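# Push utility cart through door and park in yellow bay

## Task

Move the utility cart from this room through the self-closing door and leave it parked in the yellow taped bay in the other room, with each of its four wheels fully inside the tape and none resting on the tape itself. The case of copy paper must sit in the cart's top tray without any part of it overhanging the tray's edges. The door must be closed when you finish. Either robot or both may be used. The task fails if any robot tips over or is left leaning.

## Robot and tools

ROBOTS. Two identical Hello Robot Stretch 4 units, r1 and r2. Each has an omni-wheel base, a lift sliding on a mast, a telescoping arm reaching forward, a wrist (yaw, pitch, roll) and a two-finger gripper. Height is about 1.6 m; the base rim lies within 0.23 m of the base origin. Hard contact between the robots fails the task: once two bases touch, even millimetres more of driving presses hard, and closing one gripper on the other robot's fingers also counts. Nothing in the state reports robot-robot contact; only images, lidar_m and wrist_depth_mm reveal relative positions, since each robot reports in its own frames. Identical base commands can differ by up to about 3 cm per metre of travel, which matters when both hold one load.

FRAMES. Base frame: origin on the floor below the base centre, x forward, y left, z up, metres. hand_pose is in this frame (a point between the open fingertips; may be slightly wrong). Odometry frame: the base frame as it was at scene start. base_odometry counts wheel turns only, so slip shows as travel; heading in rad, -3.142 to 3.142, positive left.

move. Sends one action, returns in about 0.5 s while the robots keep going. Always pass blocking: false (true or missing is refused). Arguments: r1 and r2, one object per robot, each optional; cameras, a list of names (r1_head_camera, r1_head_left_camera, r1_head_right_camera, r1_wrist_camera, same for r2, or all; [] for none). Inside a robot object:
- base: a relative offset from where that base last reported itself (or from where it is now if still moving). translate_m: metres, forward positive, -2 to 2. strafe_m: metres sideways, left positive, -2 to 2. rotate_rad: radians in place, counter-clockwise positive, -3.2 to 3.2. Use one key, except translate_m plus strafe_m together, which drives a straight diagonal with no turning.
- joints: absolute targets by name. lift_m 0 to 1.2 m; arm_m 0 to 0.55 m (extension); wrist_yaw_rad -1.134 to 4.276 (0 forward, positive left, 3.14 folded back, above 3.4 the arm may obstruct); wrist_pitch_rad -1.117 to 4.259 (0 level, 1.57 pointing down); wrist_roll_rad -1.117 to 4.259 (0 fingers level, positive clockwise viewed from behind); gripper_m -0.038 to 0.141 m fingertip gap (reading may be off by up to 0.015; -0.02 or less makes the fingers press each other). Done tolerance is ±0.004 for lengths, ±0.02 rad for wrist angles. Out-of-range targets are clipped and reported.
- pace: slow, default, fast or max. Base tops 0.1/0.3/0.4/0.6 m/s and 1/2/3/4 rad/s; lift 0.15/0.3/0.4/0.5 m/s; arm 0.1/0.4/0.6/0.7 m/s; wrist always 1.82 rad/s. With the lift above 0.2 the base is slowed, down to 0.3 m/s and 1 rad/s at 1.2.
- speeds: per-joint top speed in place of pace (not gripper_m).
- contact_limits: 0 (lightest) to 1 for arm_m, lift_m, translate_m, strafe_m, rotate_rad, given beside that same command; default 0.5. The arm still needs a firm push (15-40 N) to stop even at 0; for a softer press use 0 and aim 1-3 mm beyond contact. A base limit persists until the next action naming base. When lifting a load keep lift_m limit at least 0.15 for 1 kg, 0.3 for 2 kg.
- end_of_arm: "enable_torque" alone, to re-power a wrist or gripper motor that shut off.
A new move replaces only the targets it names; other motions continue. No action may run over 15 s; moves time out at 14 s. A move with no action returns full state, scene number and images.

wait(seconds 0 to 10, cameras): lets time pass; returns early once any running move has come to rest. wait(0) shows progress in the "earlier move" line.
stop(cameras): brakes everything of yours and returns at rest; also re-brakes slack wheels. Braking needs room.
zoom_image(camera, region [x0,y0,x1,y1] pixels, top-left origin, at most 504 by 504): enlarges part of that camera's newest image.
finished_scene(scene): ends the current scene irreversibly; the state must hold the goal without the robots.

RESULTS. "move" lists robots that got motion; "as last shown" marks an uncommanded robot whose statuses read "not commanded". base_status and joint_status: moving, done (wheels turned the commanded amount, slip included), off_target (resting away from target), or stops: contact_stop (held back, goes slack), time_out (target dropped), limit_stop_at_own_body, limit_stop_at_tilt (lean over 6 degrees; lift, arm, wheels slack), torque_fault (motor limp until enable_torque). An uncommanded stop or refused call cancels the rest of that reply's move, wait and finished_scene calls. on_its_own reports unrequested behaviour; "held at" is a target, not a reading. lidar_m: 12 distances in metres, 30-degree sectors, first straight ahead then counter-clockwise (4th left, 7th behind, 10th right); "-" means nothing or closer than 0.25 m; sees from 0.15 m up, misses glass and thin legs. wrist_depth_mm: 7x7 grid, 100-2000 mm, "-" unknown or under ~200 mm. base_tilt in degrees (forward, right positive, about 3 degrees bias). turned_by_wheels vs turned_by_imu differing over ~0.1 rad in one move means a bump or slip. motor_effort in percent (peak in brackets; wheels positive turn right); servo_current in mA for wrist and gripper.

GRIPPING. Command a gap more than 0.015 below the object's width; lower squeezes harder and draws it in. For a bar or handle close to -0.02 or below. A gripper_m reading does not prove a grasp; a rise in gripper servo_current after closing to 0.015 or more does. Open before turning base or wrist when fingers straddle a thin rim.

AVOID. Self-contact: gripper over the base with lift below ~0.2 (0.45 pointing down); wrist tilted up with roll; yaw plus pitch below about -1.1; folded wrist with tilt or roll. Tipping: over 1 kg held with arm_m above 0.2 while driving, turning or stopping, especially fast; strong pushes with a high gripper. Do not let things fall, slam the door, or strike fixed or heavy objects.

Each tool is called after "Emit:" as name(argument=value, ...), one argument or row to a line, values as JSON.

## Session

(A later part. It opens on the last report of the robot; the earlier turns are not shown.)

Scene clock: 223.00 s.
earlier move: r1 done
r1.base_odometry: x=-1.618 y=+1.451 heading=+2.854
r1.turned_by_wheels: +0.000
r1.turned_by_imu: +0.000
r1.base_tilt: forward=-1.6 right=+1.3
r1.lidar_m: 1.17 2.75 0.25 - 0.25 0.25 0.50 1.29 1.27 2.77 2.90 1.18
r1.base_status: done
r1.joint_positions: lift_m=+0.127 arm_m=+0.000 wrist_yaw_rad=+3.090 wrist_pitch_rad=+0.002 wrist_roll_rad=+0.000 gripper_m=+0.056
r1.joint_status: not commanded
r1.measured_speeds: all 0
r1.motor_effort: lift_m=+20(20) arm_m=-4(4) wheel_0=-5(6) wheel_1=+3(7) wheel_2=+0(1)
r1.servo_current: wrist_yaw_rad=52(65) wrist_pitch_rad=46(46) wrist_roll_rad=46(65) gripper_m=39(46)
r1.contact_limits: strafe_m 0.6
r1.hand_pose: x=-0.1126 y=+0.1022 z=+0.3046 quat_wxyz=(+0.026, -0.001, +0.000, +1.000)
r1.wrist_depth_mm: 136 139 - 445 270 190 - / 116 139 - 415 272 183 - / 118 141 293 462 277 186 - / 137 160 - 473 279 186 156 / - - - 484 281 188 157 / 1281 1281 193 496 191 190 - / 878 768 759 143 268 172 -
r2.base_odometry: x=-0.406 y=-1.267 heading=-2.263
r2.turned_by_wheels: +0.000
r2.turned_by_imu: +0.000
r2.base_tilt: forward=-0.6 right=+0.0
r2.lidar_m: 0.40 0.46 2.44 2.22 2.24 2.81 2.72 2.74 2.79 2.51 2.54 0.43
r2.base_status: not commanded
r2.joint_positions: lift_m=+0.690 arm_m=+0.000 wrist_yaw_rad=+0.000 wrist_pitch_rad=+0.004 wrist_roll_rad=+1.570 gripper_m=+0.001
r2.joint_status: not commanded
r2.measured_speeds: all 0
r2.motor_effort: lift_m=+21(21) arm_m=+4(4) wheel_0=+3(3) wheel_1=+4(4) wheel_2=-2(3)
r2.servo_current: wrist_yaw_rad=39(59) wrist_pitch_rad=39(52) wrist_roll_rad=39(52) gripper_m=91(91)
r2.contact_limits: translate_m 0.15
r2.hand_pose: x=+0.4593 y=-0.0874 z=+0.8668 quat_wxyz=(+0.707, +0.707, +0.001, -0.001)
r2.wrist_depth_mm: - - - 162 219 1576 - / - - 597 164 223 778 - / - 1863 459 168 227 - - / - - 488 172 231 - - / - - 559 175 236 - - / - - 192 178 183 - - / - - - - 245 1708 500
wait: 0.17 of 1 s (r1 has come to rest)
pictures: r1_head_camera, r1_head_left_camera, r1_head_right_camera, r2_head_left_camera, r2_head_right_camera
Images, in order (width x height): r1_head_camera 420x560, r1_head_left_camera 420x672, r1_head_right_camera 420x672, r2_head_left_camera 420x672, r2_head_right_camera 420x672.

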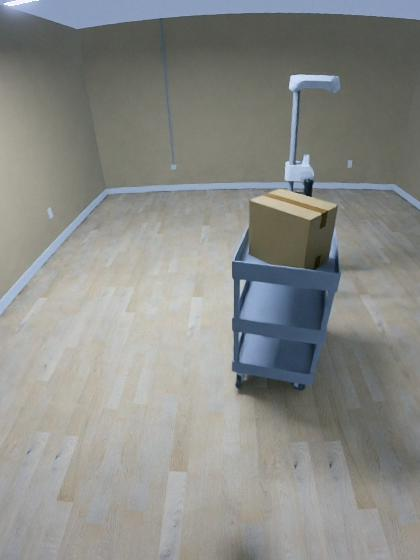

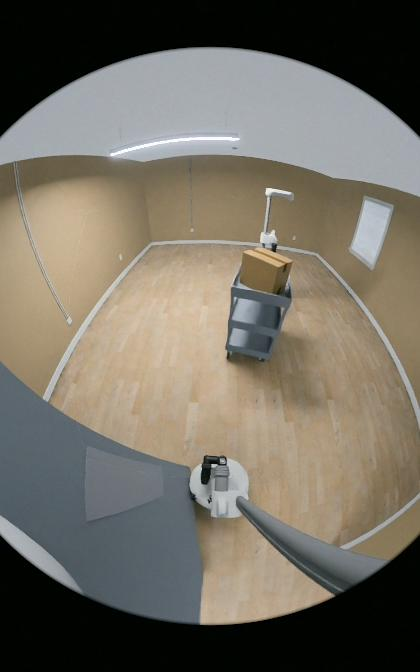

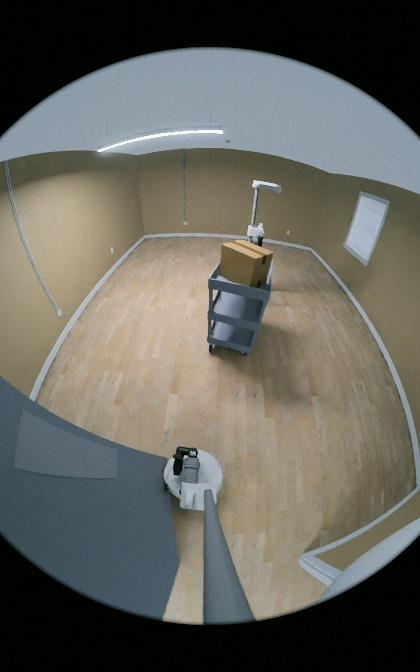

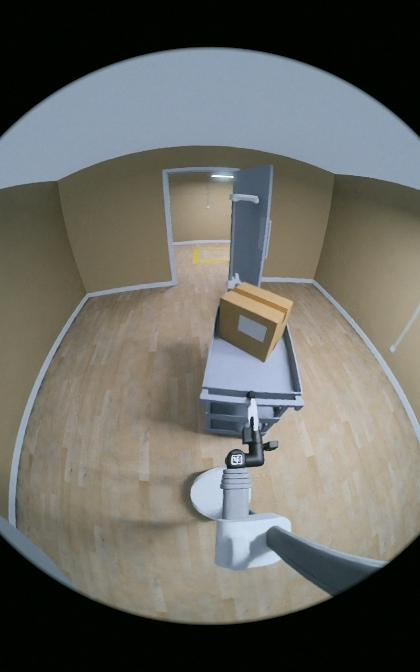

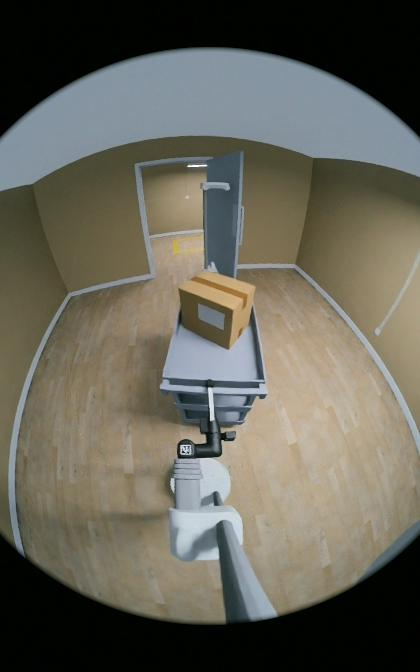

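Emit:
move(
  blocking=false,
  r2={"base":{"rotate_rad":0.12},"pace":"slow"},
)

Emit:
wait(
  seconds=2,
  cameras=["r1_head_camera","r2_head_camera","r2_wrist_camera"],
)

Emit:
move(
  blocking=false,
  r2={"base":{"translate_m":0.3},"pace":"slow","contact_limits":{"translate_m":0.5}},
)

Emit:
wait(
  seconds=4,
  cameras=["r1_head_camera","r2_head_camera","r2_wrist_camera"],
)

Scene clock: 247.13 s.
move: r2 moving
r1: as last shown
r1.motor_effort: lift_m=+20(20) arm_m=-4(4) wheel_0=-5(6) wheel_1=+3(4) wheel_2=+1(1)
r1.contact_limits: strafe_m 0.6
r2.base_odometry: x=-0.406 y=-1.267 heading=-2.163
r2.turned_by_wheels: +0.100
r2.turned_by_imu: +0.098
r2.base_tilt: forward=-0.6 right=+0.0
r2.lidar_m: 0.40 3.18 2.36 2.23 2.24 2.87 2.71 2.76 2.67 2.52 2.58 0.41
r2.base_status: rotate_rad moving
r2.joint_positions: lift_m=+0.690 arm_m=+0.000 wrist_yaw_rad=-0.006 wrist_pitch_rad=+0.004 wrist_roll_rad=+1.570 gripper_m=+0.001
r2.joint_status: not commanded
r2.measured_speeds: translate_m=+0.000 strafe_m=+0.002 rotate_rad=+0.215 lift_m=+0.000 arm_m=+0.000 wrist_yaw_rad=+0.000 wrist_pitch_rad=+0.000 wrist_roll_rad=+0.000
r2.motor_effort: lift_m=+21(21) arm_m=+4(4) wheel_0=-7(11) wheel_1=-5(9) wheel_2=-8(12)
r2.servo_current: wrist_yaw_rad=46(59) wrist_pitch_rad=46(52) wrist_roll_rad=52(59) gripper_m=72(85)
r2.hand_pose: x=+0.4588 y=-0.0891 z=+0.8668 quat_wxyz=(+0.707, +0.707, -0.001, -0.004)
r2.wrist_depth_mm: - - - 147 202 707 - / - 1983 484 152 209 778 - / - 469 445 157 216 - - / - - 512 165 224 - - / - - 603 170 233 - - / - - 191 177 182 1708 521 / - - - - 252 1576 1205
pictures: none

Scene clock: 247.63 s.
earlier move: r2 done
r1.base_odometry: x=-1.618 y=+1.451 heading=+2.854
r1.turned_by_wheels: +0.000
r1.turned_by_imu: +0.000
r1.base_tilt: forward=-1.6 right=+1.3
r1.lidar_m: 1.18 2.77 0.25 - 0.25 0.25 0.52 1.28 1.27 2.77 2.88 1.17
r1.base_status: not commanded
r1.joint_positions: lift_m=+0.127 arm_m=+0.000 wrist_yaw_rad=+3.090 wrist_pitch_rad=+0.002 wrist_roll_rad=+0.000 gripper_m=+0.056
r1.joint_status: not commanded
r1.measured_speeds: all 0
r1.motor_effort: lift_m=+19(20) arm_m=-4(4) wheel_0=-5(6) wheel_1=+3(4) wheel_2=+1(1)
r1.servo_current: wrist_yaw_rad=52(65) wrist_pitch_rad=39(52) wrist_roll_rad=26(72) gripper_m=46(46)
r1.contact_limits: strafe_m 0.6
r1.hand_pose: x=-0.1126 y=+0.1022 z=+0.3046 quat_wxyz=(+0.026, -0.001, +0.000, +1.000)
r1.wrist_depth_mm: 136 139 - 449 270 190 - / 116 139 - 415 272 184 - / 118 141 291 462 276 185 - / 137 159 - 473 279 187 156 / - - - 484 281 187 157 / 1255 1229 194 496 190 189 - / 878 768 759 143 267 172 -
r2.base_odometry: x=-0.406 y=-1.267 heading=-2.144
r2.turned_by_wheels: +0.019
r2.turned_by_imu: +0.019
r2.base_tilt: forward=-0.7 right=+0.1
r2.lidar_m: 0.42 3.21 2.34 2.23 2.29 2.85 2.70 2.79 2.67 2.51 2.57 0.40
r2.base_status: done
r2.joint_positions: lift_m=+0.690 arm_m=+0.000 wrist_yaw_rad=-0.001 wrist_pitch_rad=+0.004 wrist_roll_rad=+1.570 gripper_m=+0.001
r2.joint_status: not commanded
r2.measured_speeds: all 0
r2.motor_effort: lift_m=+21(21) arm_m=+4(4) wheel_0=+0(11) wheel_1=-3(9) wheel_2=-6(12)
r2.servo_current: wrist_yaw_rad=39(59) wrist_pitch_rad=33(52) wrist_roll_rad=39(59) gripper_m=72(85)
r2.hand_pose: x=+0.4592 y=-0.0877 z=+0.8668 quat_wxyz=(+0.707, +0.707, +0.001, -0.002)
r2.wrist_depth_mm: - - 549 139 193 - - / - 484 445 145 202 - - / - 480 455 151 211 - - / - - 530 160 220 - - / - - 634 167 232 - - / - - 190 174 183 1576 496 / - - - - - 1576 1255
wait: 0.50 of 2 s (r2 has come to rest)
Images, in order (width x height): r1_head_camera 420x560, r2_head_camera 420x560, r2_wrist_camera 616x392.

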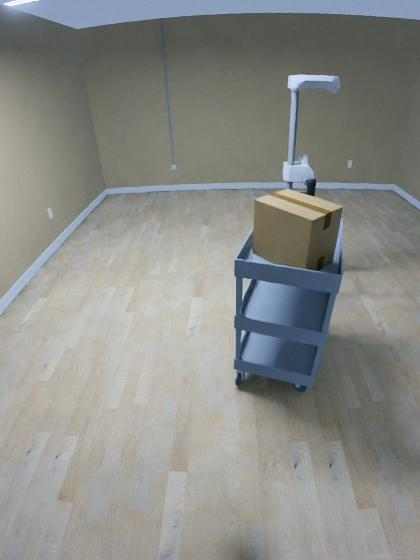

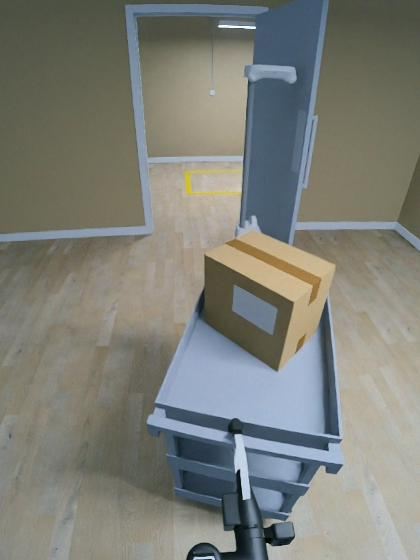

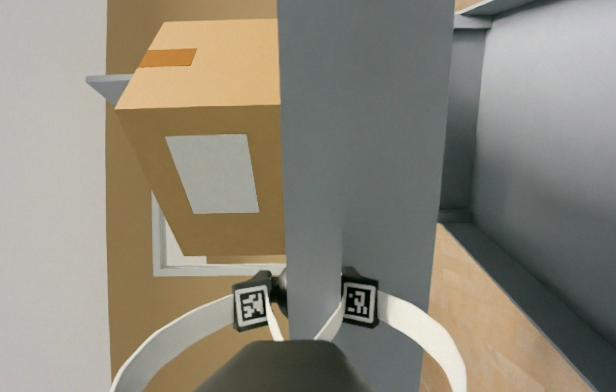

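Scene clock: 248.13 s.
move: r2 moving
r1: as last shown
r1.contact_limits: strafe_m 0.6
r2.base_odometry: x=-0.412 y=-1.277 heading=-2.144
r2.turned_by_wheels: +0.000
r2.turned_by_imu: +0.000
r2.base_tilt: forward=-0.7 right=+0.1
r2.lidar_m: 0.43 3.19 2.31 2.22 2.29 2.85 2.71 2.80 2.65 2.52 2.62 0.42
r2.base_status: translate_m moving
r2.joint_positions: lift_m=+0.690 arm_m=+0.000 wrist_yaw_rad=-0.001 wrist_pitch_rad=+0.004 wrist_roll_rad=+1.570 gripper_m=+0.001
r2.joint_status: not commanded
r2.measured_speeds: translate_m=+0.049 strafe_m=+0.000 rotate_rad=-0.001 lift_m=+0.000 arm_m=+0.000 wrist_yaw_rad=+0.000 wrist_pitch_rad=+0.000 wrist_roll_rad=+0.000
r2.motor_effort: lift_m=+21(21) arm_m=+4(4) wheel_0=+7(11) wheel_1=+6(7) wheel_2=-14(14)
r2.servo_current: wrist_yaw_rad=39(59) wrist_pitch_rad=39(46) wrist_roll_rad=52(59) gripper_m=72(72)
r2.contact_limits: translate_m 0.5
r2.hand_pose: x=+0.4592 y=-0.0877 z=+0.8668 quat_wxyz=(+0.707, +0.707, +0.001, -0.002)
r2.wrist_depth_mm: - - 554 139 193 - - / - 488 452 145 203 - - / - 477 449 151 210 - - / - - 530 159 220 - - / - - 634 166 231 - - / - - 190 175 182 1661 500 / - - - - - 1618 1205
pictures: none

Scene clock: 251.90 s.
earlier move: r2 done
r1.base_odometry: x=-1.618 y=+1.451 heading=+2.854
r1.turned_by_wheels: +0.000
r1.turned_by_imu: +0.000
r1.base_tilt: forward=-1.6 right=+1.3
r1.lidar_m: 0.88 2.77 0.25 - 0.25 0.26 0.52 1.26 1.26 2.77 2.91 0.89
r1.base_status: not commanded
r1.joint_positions: lift_m=+0.127 arm_m=+0.000 wrist_yaw_rad=+3.090 wrist_pitch_rad=+0.002 wrist_roll_rad=+0.000 gripper_m=+0.056
r1.joint_status: not commanded
r1.measured_speeds: all 0
r1.motor_effort: lift_m=+20(20) arm_m=-4(4) wheel_0=-5(6) wheel_1=+3(4) wheel_2=+1(1)
r1.servo_current: wrist_yaw_rad=52(65) wrist_pitch_rad=46(52) wrist_roll_rad=39(65) gripper_m=39(52)
r1.contact_limits: strafe_m 0.6
r1.hand_pose: x=-0.1126 y=+0.1022 z=+0.3046 quat_wxyz=(+0.026, -0.001, +0.000, +1.000)
r1.wrist_depth_mm: 136 139 - 449 268 191 - / 116 139 - 418 272 184 - / 118 141 291 466 277 185 - / 137 160 - 473 281 187 156 / - - - 484 281 189 157 / 1255 1229 194 496 191 189 - / 878 759 759 143 268 172 -
r2.base_odometry: x=-0.568 y=-1.519 heading=-2.143
r2.turned_by_wheels: +0.000
r2.turned_by_imu: +0.002
r2.base_tilt: forward=-0.7 right=+0.1
r2.lidar_m: 0.41 2.89 2.36 2.23 2.31 3.08 3.01 3.10 2.64 2.49 2.62 0.39
r2.base_status: done
r2.joint_positions: lift_m=+0.690 arm_m=+0.000 wrist_yaw_rad=+0.000 wrist_pitch_rad=+0.004 wrist_roll_rad=+1.570 gripper_m=+0.001
r2.joint_status: not commanded
r2.measured_speeds: all 0
r2.motor_effort: lift_m=+21(21) arm_m=+4(4) wheel_0=+5(13) wheel_1=+4(8) wheel_2=-5(15)
r2.servo_current: wrist_yaw_rad=46(65) wrist_pitch_rad=39(52) wrist_roll_rad=52(65) gripper_m=65(72)
r2.contact_limits: translate_m 0.5
r2.hand_pose: x=+0.4593 y=-0.0875 z=+0.8668 quat_wxyz=(+0.707, +0.707, +0.001, -0.002)
r2.wrist_depth_mm: - 496 477 130 182 - - / - 418 418 134 194 - - / - 496 466 143 206 - - / - - 559 153 219 - - / - - - 162 230 - - / - - 188 174 182 1618 492 / - - - - - 1576 1281
wait: 3.77 of 4 s (r2 has come to rest)
Images, in order (width x height): r1_head_camera 420x560, r2_head_camera 420x560, r2_wrist_camera 616x392.

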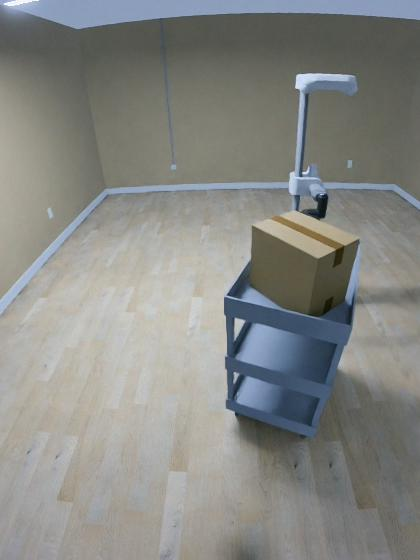

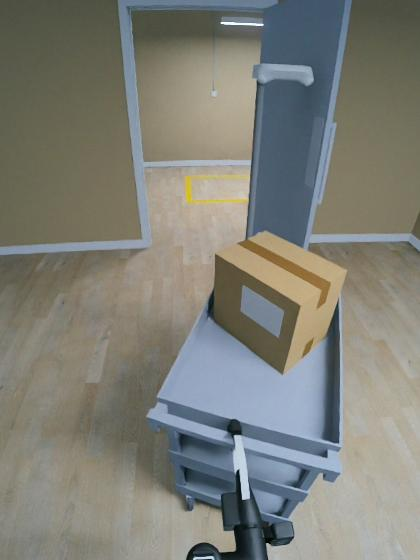

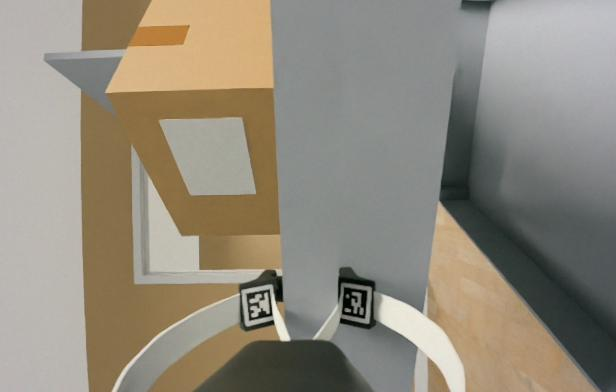

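Emit:
move(
  blocking=false,
  r2={"base":{"strafe_m":-0.25},"pace":"slow","contact_limits":{"strafe_m":0.5}},
)

Emit:
wait(
  seconds=3.5,
  cameras=["r1_head_camera","r2_head_camera","r2_wrist_camera"],
)

Scene clock: 261.37 s.
move: r2 moving
r1: as last shown
r1.contact_limits: strafe_m 0.6
r2.base_odometry: x=-0.580 y=-1.511 heading=-2.143
r2.turned_by_wheels: +0.000
r2.turned_by_imu: +0.001
r2.base_tilt: forward=-0.7 right=+0.0
r2.lidar_m: 0.39 0.50 2.38 2.25 2.31 3.12 3.01 3.10 2.64 2.50 2.59 0.39
r2.base_status: strafe_m moving
r2.joint_positions: lift_m=+0.690 arm_m=+0.000 wrist_yaw_rad=+0.001 wrist_pitch_rad=+0.004 wrist_roll_rad=+1.570 gripper_m=+0.001
r2.joint_status: not commanded
r2.measured_speeds: translate_m=+0.001 strafe_m=-0.056 rotate_rad=-0.003 lift_m=+0.000 arm_m=+0.000 wrist_yaw_rad=+0.002 wrist_pitch_rad=+0.000 wrist_roll_rad=+0.000
r2.motor_effort: lift_m=+21(21) arm_m=+4(4) wheel_0=+6(15) wheel_1=-7(8) wheel_2=+0(5)
r2.servo_current: wrist_yaw_rad=46(59) wrist_pitch_rad=52(52) wrist_roll_rad=59(59) gripper_m=65(72)
r2.contact_limits: strafe_m 0.5
r2.hand_pose: x=+0.4594 y=-0.0870 z=+0.8668 quat_wxyz=(+0.707, +0.707, +0.002, -0.001)
r2.wrist_depth_mm: - - 484 130 182 - - / - 418 418 135 194 - - / - 496 459 143 206 - - / - - 554 153 218 - - / - - - 162 229 - - / - - 188 172 181 1618 500 / - - - - - 1576 1255
pictures: none

Scene clock: 264.50 s.
earlier move: r2 done
r1.base_odometry: x=-1.618 y=+1.451 heading=+2.854
r1.turned_by_wheels: +0.000
r1.turned_by_imu: +0.000
r1.base_tilt: forward=-1.6 right=+1.2
r1.lidar_m: 0.82 2.77 0.25 - 0.25 0.25 0.52 1.30 1.27 2.78 2.89 0.87
r1.base_status: not commanded
r1.joint_positions: lift_m=+0.127 arm_m=+0.000 wrist_yaw_rad=+3.090 wrist_pitch_rad=+0.002 wrist_roll_rad=+0.000 gripper_m=+0.056
r1.joint_status: not commanded
r1.measured_speeds: all 0
r1.motor_effort: lift_m=+20(20) arm_m=-4(4) wheel_0=-6(6) wheel_1=+3(4) wheel_2=+1(1)
r1.servo_current: wrist_yaw_rad=59(72) wrist_pitch_rad=46(52) wrist_roll_rad=46(65) gripper_m=46(46)
r1.contact_limits: strafe_m 0.6
r1.hand_pose: x=-0.1126 y=+0.1022 z=+0.3046 quat_wxyz=(+0.026, -0.001, +0.000, +1.000)
r1.wrist_depth_mm: 137 139 - 449 268 190 - / 116 139 - 415 271 184 - / 118 141 291 462 278 186 - / 137 160 - 473 279 187 156 / - - - 488 281 189 157 / 1255 1255 194 496 191 189 - / 866 768 768 143 268 172 -
r2.base_odometry: x=-0.778 y=-1.383 heading=-2.143
r2.turned_by_wheels: +0.000
r2.turned_by_imu: +0.001
r2.base_tilt: forward=-0.6 right=+0.1
r2.lidar_m: 0.37 0.41 2.61 2.47 2.55 3.16 3.01 3.08 2.40 2.25 2.33 0.44
r2.base_status: done
r2.joint_positions: lift_m=+0.690 arm_m=+0.000 wrist_yaw_rad=+0.002 wrist_pitch_rad=+0.004 wrist_roll_rad=+1.570 gripper_m=+0.001
r2.joint_status: not commanded
r2.measured_speeds: all 0
r2.motor_effort: lift_m=+21(21) arm_m=+3(4) wheel_0=+6(15) wheel_1=-4(8) wheel_2=+0(5)
r2.servo_current: wrist_yaw_rad=39(65) wrist_pitch_rad=46(52) wrist_roll_rad=46(59) gripper_m=65(72)
r2.contact_limits: strafe_m 0.5
r2.hand_pose: x=+0.4595 y=-0.0867 z=+0.8668 quat_wxyz=(+0.707, +0.707, +0.002, -0.001)
r2.wrist_depth_mm: - - - 179 240 1661 1205 / - - - 179 239 1618 - / - 1921 559 178 238 831 - / - - 462 178 237 842 - / - - 512 177 237 842 - / - - 189 177 182 - - / - - 609 - 236 1576 -
wait: 3.13 of 3.5 s (r2 has come to rest)
Images, in order (width x height): r1_head_camera 420x560, r2_head_camera 420x560, r2_wrist_camera 616x392.

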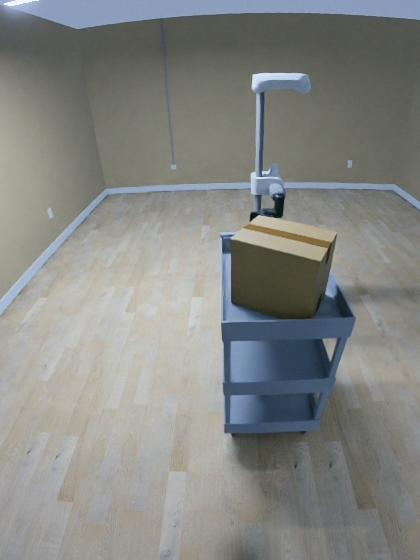

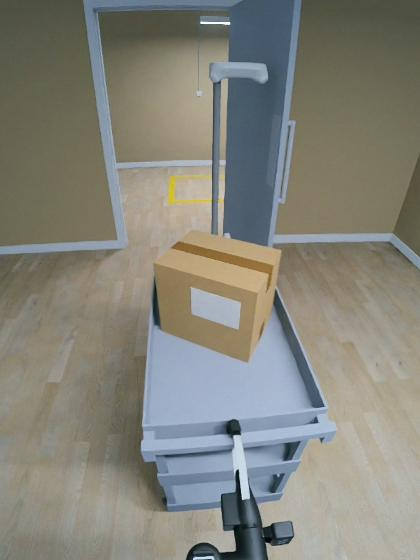

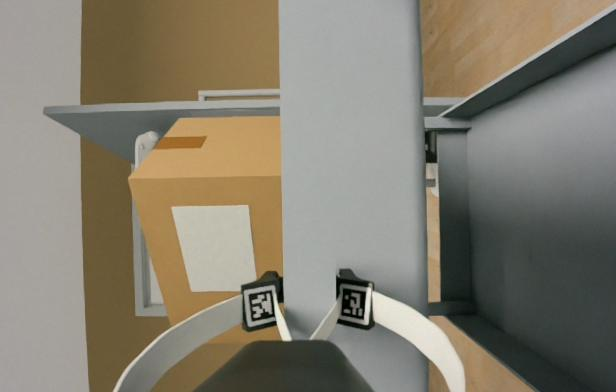

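Emit:
move(
  blocking=false,
  r2={"base":{"strafe_m":-0.2},"contact_limits":{"strafe_m":0.5}},
)

Emit:
wait(
  seconds=3,
)

Emit:
move(
  blocking=false,
  r2={"base":{"translate_m":0.35,"strafe_m":0.17},"pace":"slow","contact_limits":{"translate_m":0.5}},
)

Emit:
wait(
  seconds=5,
  cameras=["r1_head_camera","r1_head_right_camera","r2_head_camera","r2_wrist_camera"],
)

Scene clock: 294.13 s.
move: r2 moving
r1: as last shown
r1.contact_limits: strafe_m 0.6
r2.base_odometry: x=-0.809 y=-1.364 heading=-2.143
r2.turned_by_wheels: +0.000
r2.turned_by_imu: +0.001
r2.base_tilt: forward=-0.7 right=+0.0
r2.lidar_m: 0.39 0.39 2.65 2.52 2.58 3.15 3.00 3.10 2.35 2.24 2.33 0.45
r2.base_status: strafe_m moving
r2.joint_positions: lift_m=+0.690 arm_m=+0.000 wrist_yaw_rad=+0.003 wrist_pitch_rad=+0.004 wrist_roll_rad=+1.570 gripper_m=+0.001
r2.joint_status: not commanded
r2.measured_speeds: translate_m=+0.000 strafe_m=-0.141 rotate_rad=+0.003 lift_m=+0.000 arm_m=+0.000 wrist_yaw_rad=+0.000 wrist_pitch_rad=+0.000 wrist_roll_rad=+0.000
r2.motor_effort: lift_m=+21(21) arm_m=+4(4) wheel_0=+15(17) wheel_1=-10(11) wheel_2=+0(2)
r2.servo_current: wrist_yaw_rad=52(52) wrist_pitch_rad=39(52) wrist_roll_rad=39(59) gripper_m=65(65)
r2.contact_limits: strafe_m 0.5
r2.hand_pose: x=+0.4596 y=-0.0865 z=+0.8668 quat_wxyz=(+0.707, +0.707, +0.003, +0.000)
r2.wrist_depth_mm: - - - 186 249 1661 1182 / - - - 184 245 1661 - / - - 569 182 244 831 - / - - 473 180 241 831 - / - - 500 179 239 831 - / - - 189 177 182 - - / - - 597 - 234 1708 -
pictures: none

Scene clock: 295.60 s.
earlier move: r2 done
r1.base_odometry: x=-1.618 y=+1.451 heading=+2.854
r1.turned_by_wheels: +0.000
r1.turned_by_imu: +0.000
r1.base_tilt: forward=-1.6 right=+1.2
r1.lidar_m: 0.80 2.75 0.25 - 0.25 0.25 0.52 1.26 1.27 2.78 2.90 0.93
r1.base_status: not commanded
r1.joint_positions: lift_m=+0.127 arm_m=+0.000 wrist_yaw_rad=+3.090 wrist_pitch_rad=+0.002 wrist_roll_rad=+0.000 gripper_m=+0.056
r1.joint_status: not commanded
r1.measured_speeds: all 0
r1.motor_effort: lift_m=+20(20) arm_m=-4(4) wheel_0=-5(6) wheel_1=+4(4) wheel_2=+0(1)
r1.servo_current: wrist_yaw_rad=52(59) wrist_pitch_rad=46(52) wrist_roll_rad=46(59) gripper_m=39(52)
r1.contact_limits: strafe_m 0.6
r1.hand_pose: x=-0.1126 y=+0.1022 z=+0.3046 quat_wxyz=(+0.026, -0.001, +0.000, +1.000)
r1.wrist_depth_mm: 137 139 - 449 268 190 - / 116 139 - 415 272 184 - / 118 141 293 462 276 185 - / 137 159 - 469 278 186 156 / - - - 484 279 188 157 / 1229 1255 194 492 191 189 - / 891 768 759 143 268 173 -
r2.base_odometry: x=-0.946 y=-1.275 heading=-2.143
r2.turned_by_wheels: +0.000
r2.turned_by_imu: +0.000
r2.base_tilt: forward=-0.6 right=+0.1
r2.lidar_m: 0.32 0.34 2.81 2.67 2.76 3.14 3.00 3.06 2.19 2.05 2.14 0.47
r2.base_status: done
r2.joint_positions: lift_m=+0.690 arm_m=+0.000 wrist_yaw_rad=+0.003 wrist_pitch_rad=+0.004 wrist_roll_rad=+1.570 gripper_m=+0.001
r2.joint_status: not commanded
r2.measured_speeds: all 0
r2.motor_effort: lift_m=+21(21) arm_m=+4(4) wheel_0=+1(17) wheel_1=-2(12) wheel_2=+0(2)
r2.servo_current: wrist_yaw_rad=39(59) wrist_pitch_rad=46(52) wrist_roll_rad=39(59) gripper_m=72(72)
r2.contact_limits: strafe_m 0.5
r2.hand_pose: x=+0.4595 y=-0.0866 z=+0.8668 quat_wxyz=(+0.707, +0.707, +0.002, +0.000)
r2.wrist_depth_mm: - - - 296 309 324 322 / - - - 281 293 1661 1255 / - - - 210 273 1708 512 / - - - 253 257 831 - / - - 477 188 245 842 - / - - 477 177 182 - - / - - 496 - 224 - -
wait: 1.47 of 3 s (r2 has come to rest)
pictures: none

Scene clock: 296.10 s.
move: r2 moving
r1: as last shown
r1.contact_limits: strafe_m 0.6
r2.base_odometry: x=-0.948 y=-1.289 heading=-2.143
r2.turned_by_wheels: +0.000
r2.turned_by_imu: +0.000
r2.base_tilt: forward=-0.7 right=+0.1
r2.lidar_m: 0.33 0.37 2.79 2.66 2.78 3.16 3.03 3.07 2.17 2.07 2.12 0.45
r2.base_status: translate_m moving; strafe_m moving
r2.joint_positions: lift_m=+0.690 arm_m=+0.000 wrist_yaw_rad=-0.001 wrist_pitch_rad=+0.004 wrist_roll_rad=+1.570 gripper_m=+0.001
r2.joint_status: not commanded
r2.measured_speeds: translate_m=+0.048 strafe_m=+0.024 rotate_rad=-0.001 lift_m=+0.000 arm_m=+0.000 wrist_yaw_rad=-0.008 wrist_pitch_rad=+0.000 wrist_roll_rad=+0.000
r2.motor_effort: lift_m=+21(21) arm_m=+4(4) wheel_0=+5(7) wheel_1=+6(8) wheel_2=-11(13)
r2.servo_current: wrist_yaw_rad=46(52) wrist_pitch_rad=39(46) wrist_roll_rad=46(52) gripper_m=59(72)
r2.contact_limits: translate_m 0.5
r2.hand_pose: x=+0.4592 y=-0.0876 z=+0.8668 quat_wxyz=(+0.707, +0.707, +0.001, -0.002)
r2.wrist_depth_mm: - - - 294 317 324 322 / - - - 283 296 1576 1160 / - - - 267 274 1708 500 / - - - 252 258 809 - / - - 473 188 245 842 - / - - 477 176 182 - - / - - 492 - 223 - -
pictures: none

Scene clock: 300.67 s.
earlier move: r2 done
r1.base_odometry: x=-1.618 y=+1.451 heading=+2.854
r1.turned_by_wheels: +0.000
r1.turned_by_imu: +0.000
r1.base_tilt: forward=-1.6 right=+1.3
r1.lidar_m: 0.47 2.79 0.25 - 0.25 0.25 0.51 1.31 1.26 2.77 2.90 0.50
r1.base_status: not commanded
r1.joint_positions: lift_m=+0.127 arm_m=+0.000 wrist_yaw_rad=+3.090 wrist_pitch_rad=+0.002 wrist_roll_rad=+0.000 gripper_m=+0.056
r1.joint_status: not commanded
r1.measured_speeds: all 0
r1.motor_effort: lift_m=+20(20) arm_m=-4(4) wheel_0=-5(6) wheel_1=+3(4) wheel_2=+1(1)
r1.servo_current: wrist_yaw_rad=39(72) wrist_pitch_rad=39(52) wrist_roll_rad=52(72) gripper_m=39(46)
r1.contact_limits: strafe_m 0.6
r1.hand_pose: x=-0.1126 y=+0.1022 z=+0.3046 quat_wxyz=(+0.026, -0.001, +0.000, +1.000)
r1.wrist_depth_mm: 136 139 - 445 270 191 - / 116 139 - 418 272 184 - / 118 141 291 462 276 186 - / 137 159 - 473 279 187 156 / - - - 484 281 188 156 / 1255 1255 194 496 190 189 - / 878 759 768 143 267 172 -
r2.base_odometry: x=-0.993 y=-1.661 heading=-2.143
r2.turned_by_wheels: +0.000
r2.turned_by_imu: +0.000
r2.base_tilt: forward=-0.7 right=+0.1
r2.lidar_m: 0.36 0.42 2.62 2.50 2.60 3.46 3.39 3.27 2.36 2.22 2.28 0.43
r2.base_status: done
r2.joint_positions: lift_m=+0.690 arm_m=+0.000 wrist_yaw_rad=-0.002 wrist_pitch_rad=+0.004 wrist_roll_rad=+1.570 gripper_m=+0.001
r2.joint_status: not commanded
r2.measured_speeds: all 0
r2.motor_effort: lift_m=+21(21) arm_m=+4(4) wheel_0=+2(10) wheel_1=+3(9) wheel_2=-7(14)
r2.servo_current: wrist_yaw_rad=52(65) wrist_pitch_rad=46(52) wrist_roll_rad=46(65) gripper_m=65(72)
r2.contact_limits: translate_m 0.5
r2.hand_pose: x=+0.4591 y=-0.0881 z=+0.8668 quat_wxyz=(+0.707, +0.707, +0.001, -0.002)
r2.wrist_depth_mm: - - - 188 250 1661 1160 / - - - 185 247 1661 500 / - 1281 634 183 244 820 - / - 477 473 181 242 842 - / - - 500 180 238 831 - / - - 187 177 183 - - / - - 597 - 234 - -
wait: 4.57 of 5 s (r2 has come to rest)
Images, in order (width x height): r1_head_camera 420x560, r1_head_right_camera 420x672, r2_head_camera 420x560, r2_wrist_camera 616x392.

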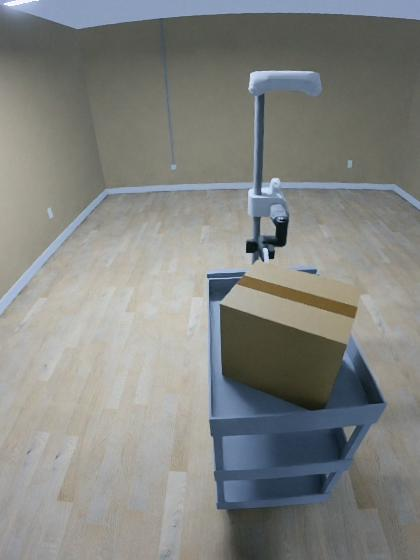

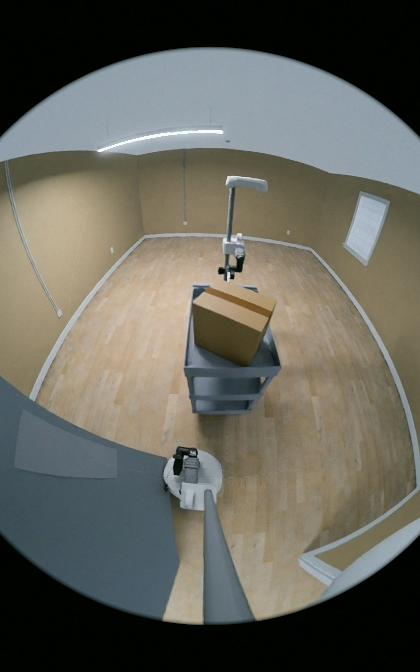

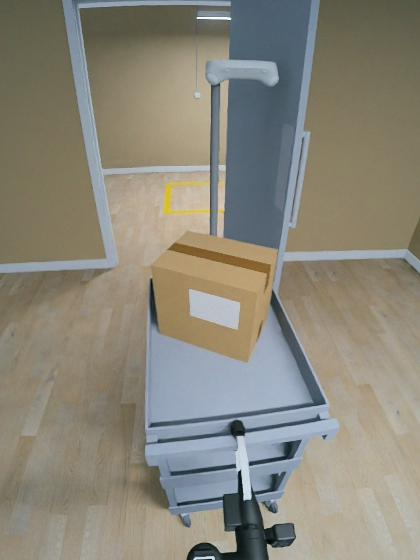

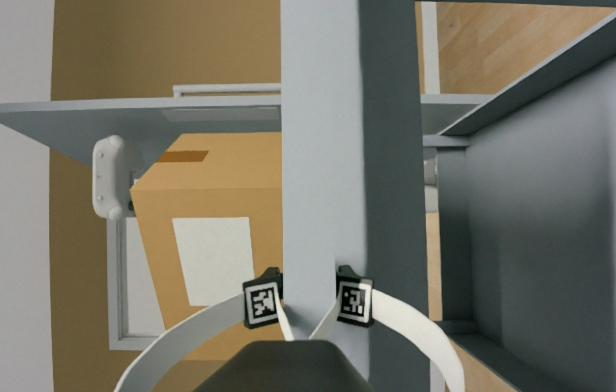

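Emit:
move(
  blocking=false,
  r2={"base":{"translate_m":-0.6,"strafe_m":0.42},"joints":{"gripper_m":-0.03}},
)

Emit:
wait(
  seconds=4,
)

Emit:
move(
  blocking=false,
  r2={"base":{"translate_m":-0.45}},
)

Emit:
wait(
  seconds=3,
  cameras=["r1_head_camera","r1_head_right_camera","r2_head_camera","r2_wrist_camera"],
)

Scene clock: 311.77 s.
move: r2 moving
r1: as last shown
r1.contact_limits: strafe_m 0.6
r2.base_odometry: x=-0.961 y=-1.648 heading=-2.143
r2.turned_by_wheels: +0.000
r2.turned_by_imu: +0.001
r2.base_tilt: forward=-0.6 right=+0.1
r2.lidar_m: 0.40 0.40 2.64 2.50 2.59 3.46 3.37 3.30 2.37 2.25 2.31 0.44
r2.base_status: translate_m moving; strafe_m moving
r2.joint_positions: lift_m=+0.690 arm_m=+0.000 wrist_yaw_rad=-0.002 wrist_pitch_rad=+0.004 wrist_roll_rad=+1.570 gripper_m=-0.022
r2.joint_status: gripper_m moving
r2.measured_speeds: translate_m=-0.110 strafe_m=+0.078 rotate_rad=+0.006 lift_m=+0.000 arm_m=+0.000 wrist_yaw_rad=+0.000 wrist_pitch_rad=+0.000 wrist_roll_rad=+0.000
r2.motor_effort: lift_m=+21(21) arm_m=-4(4) wheel_0=-9(13) wheel_1=+3(5) wheel_2=+14(14)
r2.servo_current: wrist_yaw_rad=39(52) wrist_pitch_rad=46(52) wrist_roll_rad=39(59) gripper_m=195(195)
r2.hand_pose: x=+0.4591 y=-0.0881 z=+0.8668 quat_wxyz=(+0.707, +0.707, +0.001, -0.002)
r2.wrist_depth_mm: - - - 179 239 1661 1160 / - - - 177 238 1708 - / - 1281 535 177 236 820 - / - 480 462 175 236 842 - / - - 504 175 235 831 - / - - 185 174 179 - - / - - - - 232 1464 -
pictures: none

Scene clock: 315.10 s.
earlier move: r2 done
r1.base_odometry: x=-1.618 y=+1.451 heading=+2.854
r1.turned_by_wheels: +0.000
r1.turned_by_imu: +0.000
r1.base_tilt: forward=-1.6 right=+1.3
r1.lidar_m: 1.20 2.76 0.25 - 0.25 0.25 0.50 1.29 1.27 2.79 2.89 1.13
r1.base_status: not commanded
r1.joint_positions: lift_m=+0.127 arm_m=+0.000 wrist_yaw_rad=+3.090 wrist_pitch_rad=+0.002 wrist_roll_rad=+0.000 gripper_m=+0.056
r1.joint_status: not commanded
r1.measured_speeds: all 0
r1.motor_effort: lift_m=+20(20) arm_m=-4(4) wheel_0=-5(6) wheel_1=+3(4) wheel_2=+1(1)
r1.servo_current: wrist_yaw_rad=46(78) wrist_pitch_rad=46(52) wrist_roll_rad=59(65) gripper_m=46(52)
r1.contact_limits: strafe_m 0.6
r1.hand_pose: x=-0.1126 y=+0.1022 z=+0.3046 quat_wxyz=(+0.026, -0.001, +0.000, +1.000)
r1.wrist_depth_mm: 136 139 - 449 270 191 - / 116 139 - 415 272 184 - / 118 141 293 466 277 185 - / 137 160 - 473 281 187 156 / - - - 488 282 188 157 / 1229 1255 194 492 191 189 - / 891 759 759 143 267 173 -
r2.base_odometry: x=-0.315 y=-1.384 heading=-2.143
r2.turned_by_wheels: +0.000
r2.turned_by_imu: +0.000
r2.base_tilt: forward=-0.7 right=+0.1
r2.lidar_m: 0.42 3.05 2.16 2.06 2.13 2.87 2.74 2.84 2.82 2.65 2.77 0.37
r2.base_status: done
r2.joint_positions: lift_m=+0.690 arm_m=+0.000 wrist_yaw_rad=+0.001 wrist_pitch_rad=+0.004 wrist_roll_rad=+1.570 gripper_m=-0.029
r2.joint_status: all done
r2.measured_speeds: all 0
r2.motor_effort: lift_m=+21(21) arm_m=-4(4) wheel_0=-3(15) wheel_1=+3(6) wheel_2=+1(18)
r2.servo_current: wrist_yaw_rad=52(59) wrist_pitch_rad=46(52) wrist_roll_rad=33(65) gripper_m=98(195)
r2.hand_pose: x=+0.4594 y=-0.0871 z=+0.8668 quat_wxyz=(+0.707, +0.707, +0.002, -0.001)
r2.wrist_depth_mm: - 392 394 105 162 - - / - 402 404 116 174 - - / - - 492 124 188 - - / - - 627 135 206 - - / - - - 150 224 1708 530 / - - 185 167 180 1576 488 / - - - - 273 1618 1182
wait: 3.33 of 4 s (r2 has come to rest)
pictures: none

Scene clock: 315.60 s.
move: r2 moving
r1: as last shown
r1.contact_limits: strafe_m 0.6
r2.base_odometry: x=-0.298 y=-1.358 heading=-2.143
r2.turned_by_wheels: +0.000
r2.turned_by_imu: +0.000
r2.base_tilt: forward=-0.7 right=+0.1
r2.lidar_m: 0.43 3.05 2.20 2.08 2.14 2.88 2.73 2.80 2.80 2.66 2.76 0.37
r2.base_status: translate_m moving
r2.joint_positions: lift_m=+0.690 arm_m=+0.000 wrist_yaw_rad=+0.001 wrist_pitch_rad=+0.004 wrist_roll_rad=+1.570 gripper_m=-0.029
r2.joint_status: not commanded
r2.measured_speeds: translate_m=-0.121 strafe_m=-0.001 rotate_rad=+0.004 lift_m=+0.000 arm_m=+0.000 wrist_yaw_rad=+0.000 wrist_pitch_rad=+0.000 wrist_roll_rad=+0.000
r2.motor_effort: lift_m=+21(21) arm_m=-4(4) wheel_0=-6(12) wheel_1=-8(9) wheel_2=+15(15)
r2.servo_current: wrist_yaw_rad=52(52) wrist_pitch_rad=46(46) wrist_roll_rad=46(52) gripper_m=98(104)
r2.hand_pose: x=+0.4594 y=-0.0871 z=+0.8668 quat_wxyz=(+0.707, +0.707, +0.002, -0.001)
r2.wrist_depth_mm: - 387 387 104 160 - - / - 404 410 114 173 - - / - - 496 121 186 - - / - - 640 133 204 - - / - - - 149 224 1756 525 / - - 184 166 179 1618 480 / - - - - 274 1576 1182
pictures: none

Scene clock: 318.10 s.
earlier move: r2 done
r1.base_odometry: x=-1.618 y=+1.451 heading=+2.854
r1.turned_by_wheels: +0.000
r1.turned_by_imu: +0.000
r1.base_tilt: forward=-1.6 right=+1.3
r1.lidar_m: 1.61 2.76 0.25 - 0.25 0.25 0.53 1.29 1.25 2.78 2.91 1.58
r1.base_status: not commanded
r1.joint_positions: lift_m=+0.127 arm_m=+0.000 wrist_yaw_rad=+3.090 wrist_pitch_rad=+0.002 wrist_roll_rad=+0.000 gripper_m=+0.056
r1.joint_status: not commanded
r1.measured_speeds: all 0
r1.motor_effort: lift_m=+20(20) arm_m=-4(4) wheel_0=-5(6) wheel_1=+3(4) wheel_2=+1(1)
r1.servo_current: wrist_yaw_rad=46(72) wrist_pitch_rad=39(52) wrist_roll_rad=65(72) gripper_m=33(52)
r1.contact_limits: strafe_m 0.6
r1.hand_pose: x=-0.1126 y=+0.1022 z=+0.3046 quat_wxyz=(+0.026, -0.001, +0.000, +1.000)
r1.wrist_depth_mm: 136 139 - 445 268 191 - / 116 139 - 413 272 184 - / 118 140 293 462 277 185 - / 137 159 - 473 279 187 156 / - - - 480 282 188 156 / 1229 1255 193 496 191 189 - / 891 759 768 143 267 173 -
r2.base_odometry: x=-0.071 y=-1.006 heading=-2.143
r2.turned_by_wheels: +0.000
r2.turned_by_imu: +0.001
r2.base_tilt: forward=-0.7 right=+0.0
r2.lidar_m: 0.44 3.05 2.16 2.04 2.09 2.45 2.30 2.39 2.84 2.68 2.75 0.40
r2.base_status: done
r2.joint_positions: lift_m=+0.690 arm_m=+0.000 wrist_yaw_rad=+0.002 wrist_pitch_rad=+0.004 wrist_roll_rad=+1.570 gripper_m=-0.029
r2.joint_status: not commanded
r2.measured_speeds: all 0
r2.motor_effort: lift_m=+21(21) arm_m=-4(4) wheel_0=+0(12) wheel_1=-2(11) wheel_2=+5(17)
r2.servo_current: wrist_yaw_rad=52(59) wrist_pitch_rad=46(52) wrist_roll_rad=46(59) gripper_m=98(104)
r2.hand_pose: x=+0.4594 y=-0.0870 z=+0.8668 quat_wxyz=(+0.707, +0.707, +0.002, -0.001)
r2.wrist_depth_mm: - - 469 124 177 - - / - 415 413 130 187 - - / - 488 462 139 197 - - / - - 554 147 211 - - / - - - 156 226 - - / - - 186 169 178 1576 517 / - - - - - 1576 1205
wait: 2.50 of 3 s (r2 has come to rest)
Images, in order (width x height): r1_head_camera 420x560, r1_head_right_camera 420x672, r2_head_camera 420x560, r2_wrist_camera 616x392.

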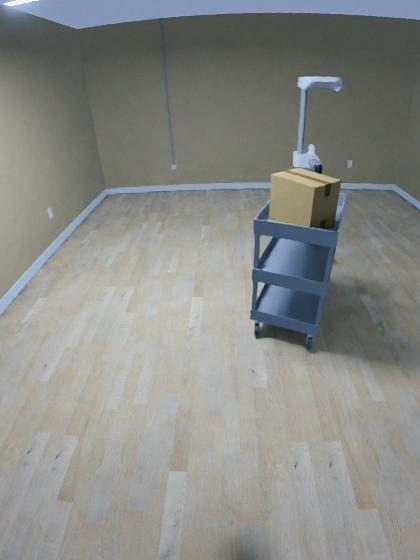

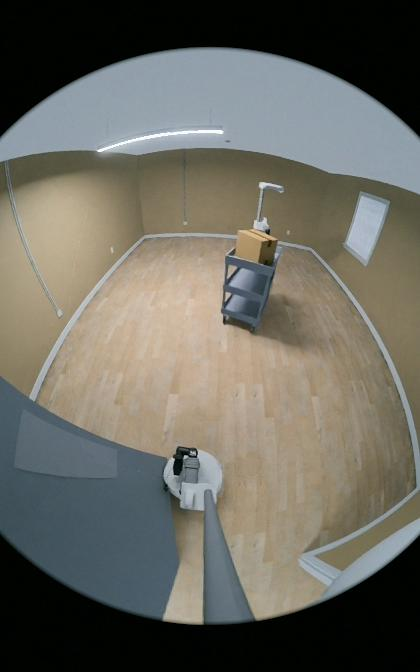

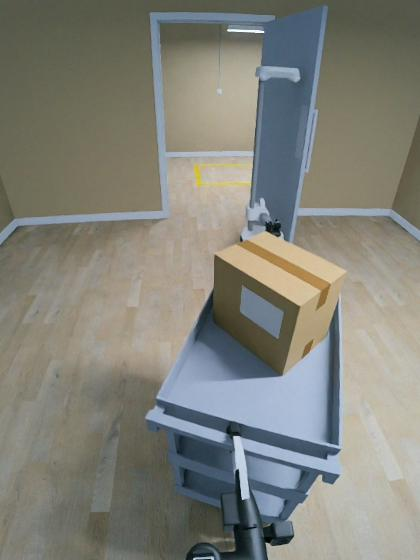

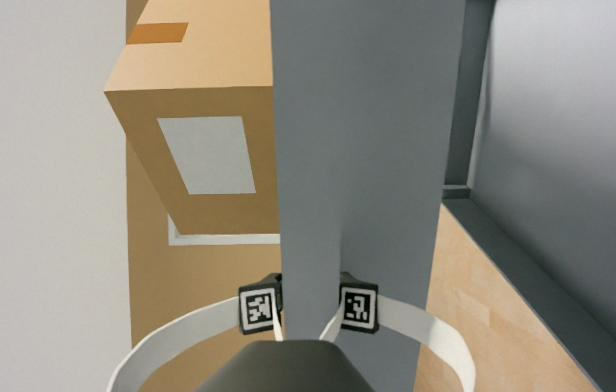

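Emit:
move(
  blocking=false,
  r2={"base":{"strafe_m":-0.17}},
)

Emit:
wait(
  seconds=2,
)

Emit:
move(
  blocking=false,
  r2={"base":{"translate_m":0.5},"pace":"slow"},
)

Emit:
wait(
  seconds=6,
  cameras=["r1_head_camera","r1_head_right_camera","r2_head_camera","r2_head_left_camera"],
)

Scene clock: 330.43 s.
move: r2 moving
r1: as last shown
r1.contact_limits: strafe_m 0.6
r2.base_odometry: x=-0.102 y=-0.986 heading=-2.142
r2.turned_by_wheels: +0.000
r2.turned_by_imu: +0.001
r2.base_tilt: forward=-0.6 right=+0.0
r2.lidar_m: 0.42 0.51 2.21 2.08 2.15 2.43 2.30 2.38 2.80 2.64 2.74 0.39
r2.base_status: strafe_m moving
r2.joint_positions: lift_m=+0.690 arm_m=+0.000 wrist_yaw_rad=+0.005 wrist_pitch_rad=+0.004 wrist_roll_rad=+1.570 gripper_m=-0.029
r2.joint_status: not commanded
r2.measured_speeds: translate_m=+0.000 strafe_m=-0.141 rotate_rad=-0.002 lift_m=+0.000 arm_m=+0.000 wrist_yaw_rad=+0.000 wrist_pitch_rad=+0.000 wrist_roll_rad=+0.000
r2.motor_effort: lift_m=+21(21) arm_m=-4(4) wheel_0=+18(18) wheel_1=-9(10) wheel_2=+1(5)
r2.servo_current: wrist_yaw_rad=46(52) wrist_pitch_rad=39(46) wrist_roll_rad=39(52) gripper_m=98(104)
r2.hand_pose: x=+0.4597 y=-0.0859 z=+0.8668 quat_wxyz=(+0.707, +0.707, +0.003, +0.000)
r2.wrist_depth_mm: - - 500 129 181 - - / - 430 415 133 191 - - / - 480 452 142 204 - - / - - 535 150 214 - - / - - - 158 227 - - / - - 186 170 180 1576 504 / - - - - - 1618 1182
pictures: none

Scene clock: 331.77 s.
earlier move: r2 done
r1.base_odometry: x=-1.618 y=+1.451 heading=+2.854
r1.turned_by_wheels: +0.000
r1.turned_by_imu: +0.000
r1.base_tilt: forward=-1.6 right=+1.3
r1.lidar_m: 1.55 2.77 0.25 - 0.25 0.25 0.50 1.30 1.29 2.78 2.86 1.59
r1.base_status: not commanded
r1.joint_positions: lift_m=+0.127 arm_m=+0.000 wrist_yaw_rad=+3.090 wrist_pitch_rad=+0.002 wrist_roll_rad=+0.000 gripper_m=+0.056
r1.joint_status: not commanded
r1.measured_speeds: all 0
r1.motor_effort: lift_m=+20(20) arm_m=-4(4) wheel_0=-5(6) wheel_1=+3(4) wheel_2=+1(1)
r1.servo_current: wrist_yaw_rad=52(72) wrist_pitch_rad=46(52) wrist_roll_rad=59(65) gripper_m=39(52)
r1.contact_limits: strafe_m 0.6
r1.hand_pose: x=-0.1126 y=+0.1022 z=+0.3046 quat_wxyz=(+0.026, -0.001, +0.000, +1.000)
r1.wrist_depth_mm: 136 138 - 449 268 190 - / 116 139 - 415 273 184 - / 118 141 293 462 277 186 - / 137 160 - 473 279 186 156 / - - - 484 282 189 157 / 1281 1229 194 492 191 189 - / 891 768 759 143 268 172 -
r2.base_odometry: x=-0.214 y=-0.914 heading=-2.143
r2.turned_by_wheels: +0.000
r2.turned_by_imu: +0.000
r2.base_tilt: forward=-0.7 right=+0.0
r2.lidar_m: 0.39 0.43 2.36 2.22 2.26 2.46 2.30 2.37 2.64 2.50 2.61 0.42
r2.base_status: done
r2.joint_positions: lift_m=+0.690 arm_m=+0.000 wrist_yaw_rad=+0.002 wrist_pitch_rad=+0.004 wrist_roll_rad=+1.570 gripper_m=-0.029
r2.joint_status: not commanded
r2.measured_speeds: all 0
r2.motor_effort: lift_m=+21(21) arm_m=-4(4) wheel_0=+2(18) wheel_1=-1(11) wheel_2=+0(5)
r2.servo_current: wrist_yaw_rad=46(59) wrist_pitch_rad=39(52) wrist_roll_rad=46(59) gripper_m=91(104)
r2.hand_pose: x=+0.4595 y=-0.0869 z=+0.8668 quat_wxyz=(+0.707, +0.707, +0.002, -0.001)
r2.wrist_depth_mm: - - - 160 217 1537 - / - - 615 162 220 715 - / - - 459 164 224 - - / - - 480 167 227 831 - / - - 544 170 232 - - / - - 185 173 179 - - / - - - - 238 1499 488
wait: 1.33 of 2 s (r2 has come to rest)
pictures: none

Scene clock: 332.27 s.
move: r2 moving
r1: as last shown
r1.contact_limits: strafe_m 0.6
r2.base_odometry: x=-0.221 y=-0.924 heading=-2.142
r2.turned_by_wheels: +0.000
r2.turned_by_imu: +0.001
r2.base_tilt: forward=-0.7 right=+0.0
r2.lidar_m: 0.39 0.45 2.38 2.24 2.30 2.44 2.31 2.38 2.64 2.51 2.59 0.41
r2.base_status: translate_m moving
r2.joint_positions: lift_m=+0.690 arm_m=+0.000 wrist_yaw_rad=+0.002 wrist_pitch_rad=+0.004 wrist_roll_rad=+1.570 gripper_m=-0.029
r2.joint_status: not commanded
r2.measured_speeds: translate_m=+0.049 strafe_m=+0.001 rotate_rad=+0.000 lift_m=+0.000 arm_m=+0.000 wrist_yaw_rad=+0.000 wrist_pitch_rad=+0.000 wrist_roll_rad=+0.000
r2.motor_effort: lift_m=+21(21) arm_m=-4(4) wheel_0=+9(10) wheel_1=+8(9) wheel_2=-12(12)
r2.servo_current: wrist_yaw_rad=46(52) wrist_pitch_rad=46(52) wrist_roll_rad=52(65) gripper_m=91(98)
r2.hand_pose: x=+0.4595 y=-0.0869 z=+0.8668 quat_wxyz=(+0.707, +0.707, +0.002, -0.001)
r2.wrist_depth_mm: - - - 161 218 1576 - / - - - 163 222 759 - / - - 462 165 225 - - / - - 473 167 227 831 - / - - 539 170 231 - - / - - 185 172 179 - - / - - - - 236 1464 488
pictures: none

Scene clock: 338.03 s.
earlier move: r2 done
r1.base_odometry: x=-1.618 y=+1.451 heading=+2.854
r1.turned_by_wheels: +0.000
r1.turned_by_imu: +0.000
r1.base_tilt: forward=-1.6 right=+1.3
r1.lidar_m: 1.07 2.76 0.25 - 0.25 0.25 0.55 1.28 1.23 2.77 2.91 1.07
r1.base_status: not commanded
r1.joint_positions: lift_m=+0.127 arm_m=+0.000 wrist_yaw_rad=+3.090 wrist_pitch_rad=+0.002 wrist_roll_rad=+0.000 gripper_m=+0.056
r1.joint_status: not commanded
r1.measured_speeds: all 0
r1.motor_effort: lift_m=+20(20) arm_m=-4(4) wheel_0=-5(6) wheel_1=+3(4) wheel_2=+0(1)
r1.servo_current: wrist_yaw_rad=59(78) wrist_pitch_rad=46(52) wrist_roll_rad=46(78) gripper_m=46(52)
r1.contact_limits: strafe_m 0.6
r1.hand_pose: x=-0.1126 y=+0.1022 z=+0.3046 quat_wxyz=(+0.026, -0.001, +0.000, +1.000)
r1.wrist_depth_mm: 137 139 - 449 268 191 - / 116 139 - 415 272 184 - / 118 141 293 466 277 186 - / 137 159 - 473 279 187 156 / - - - 488 283 189 157 / 1281 1229 193 500 191 189 - / 878 768 768 143 267 173 -
r2.base_odometry: x=-0.485 y=-1.334 heading=-2.143
r2.turned_by_wheels: +0.000
r2.turned_by_imu: -0.001
r2.base_tilt: forward=-0.7 right=+0.1
r2.lidar_m: 0.41 3.11 2.38 2.24 2.32 2.96 2.79 2.90 2.63 2.49 2.57 0.43
r2.base_status: done
r2.joint_positions: lift_m=+0.690 arm_m=+0.000 wrist_yaw_rad=-0.002 wrist_pitch_rad=+0.004 wrist_roll_rad=+1.570 gripper_m=-0.029
r2.joint_status: not commanded
r2.measured_speeds: all 0
r2.motor_effort: lift_m=+21(21) arm_m=-4(4) wheel_0=+3(12) wheel_1=+5(9) wheel_2=-7(14)
r2.servo_current: wrist_yaw_rad=46(65) wrist_pitch_rad=39(52) wrist_roll_rad=52(65) gripper_m=98(104)
r2.hand_pose: x=+0.4591 y=-0.0880 z=+0.8668 quat_wxyz=(+0.707, +0.707, +0.001, -0.002)
r2.wrist_depth_mm: - - - 146 202 - - / - - 496 151 208 778 - / - 462 439 154 214 - - / - - 504 160 221 - - / - - 591 166 229 - - / - - 185 173 180 1661 - / - - - - 244 1576 473
wait: 5.77 of 6 s (r2 has come to rest)
Images, in order (width x height): r1_head_camera 420x560, r1_head_right_camera 420x672, r2_head_camera 420x560, r2_head_left_camera 420x672.

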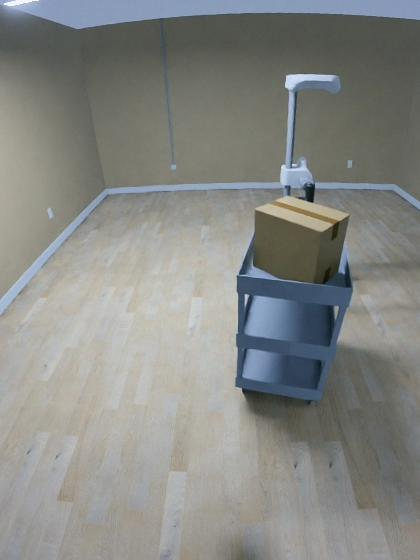

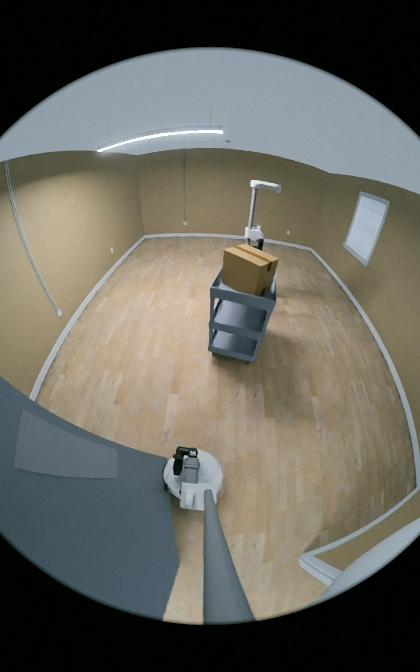

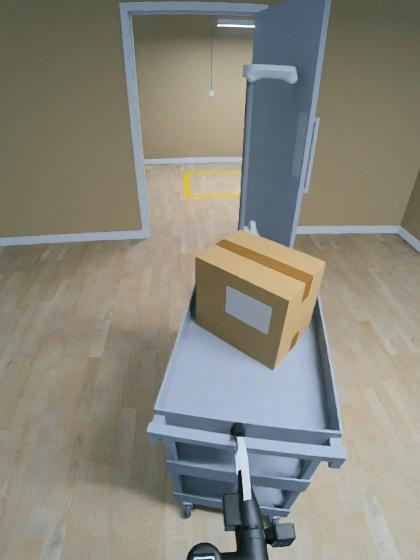

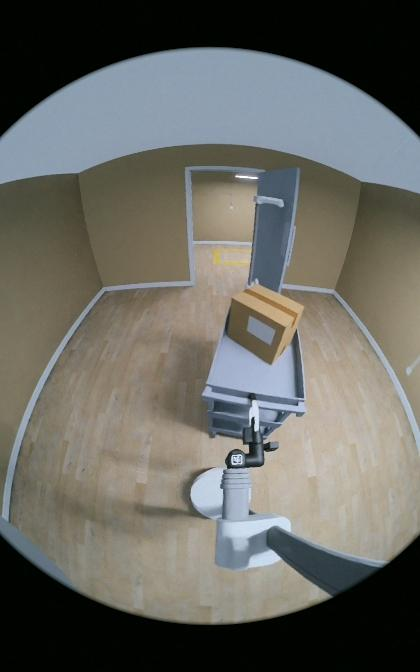

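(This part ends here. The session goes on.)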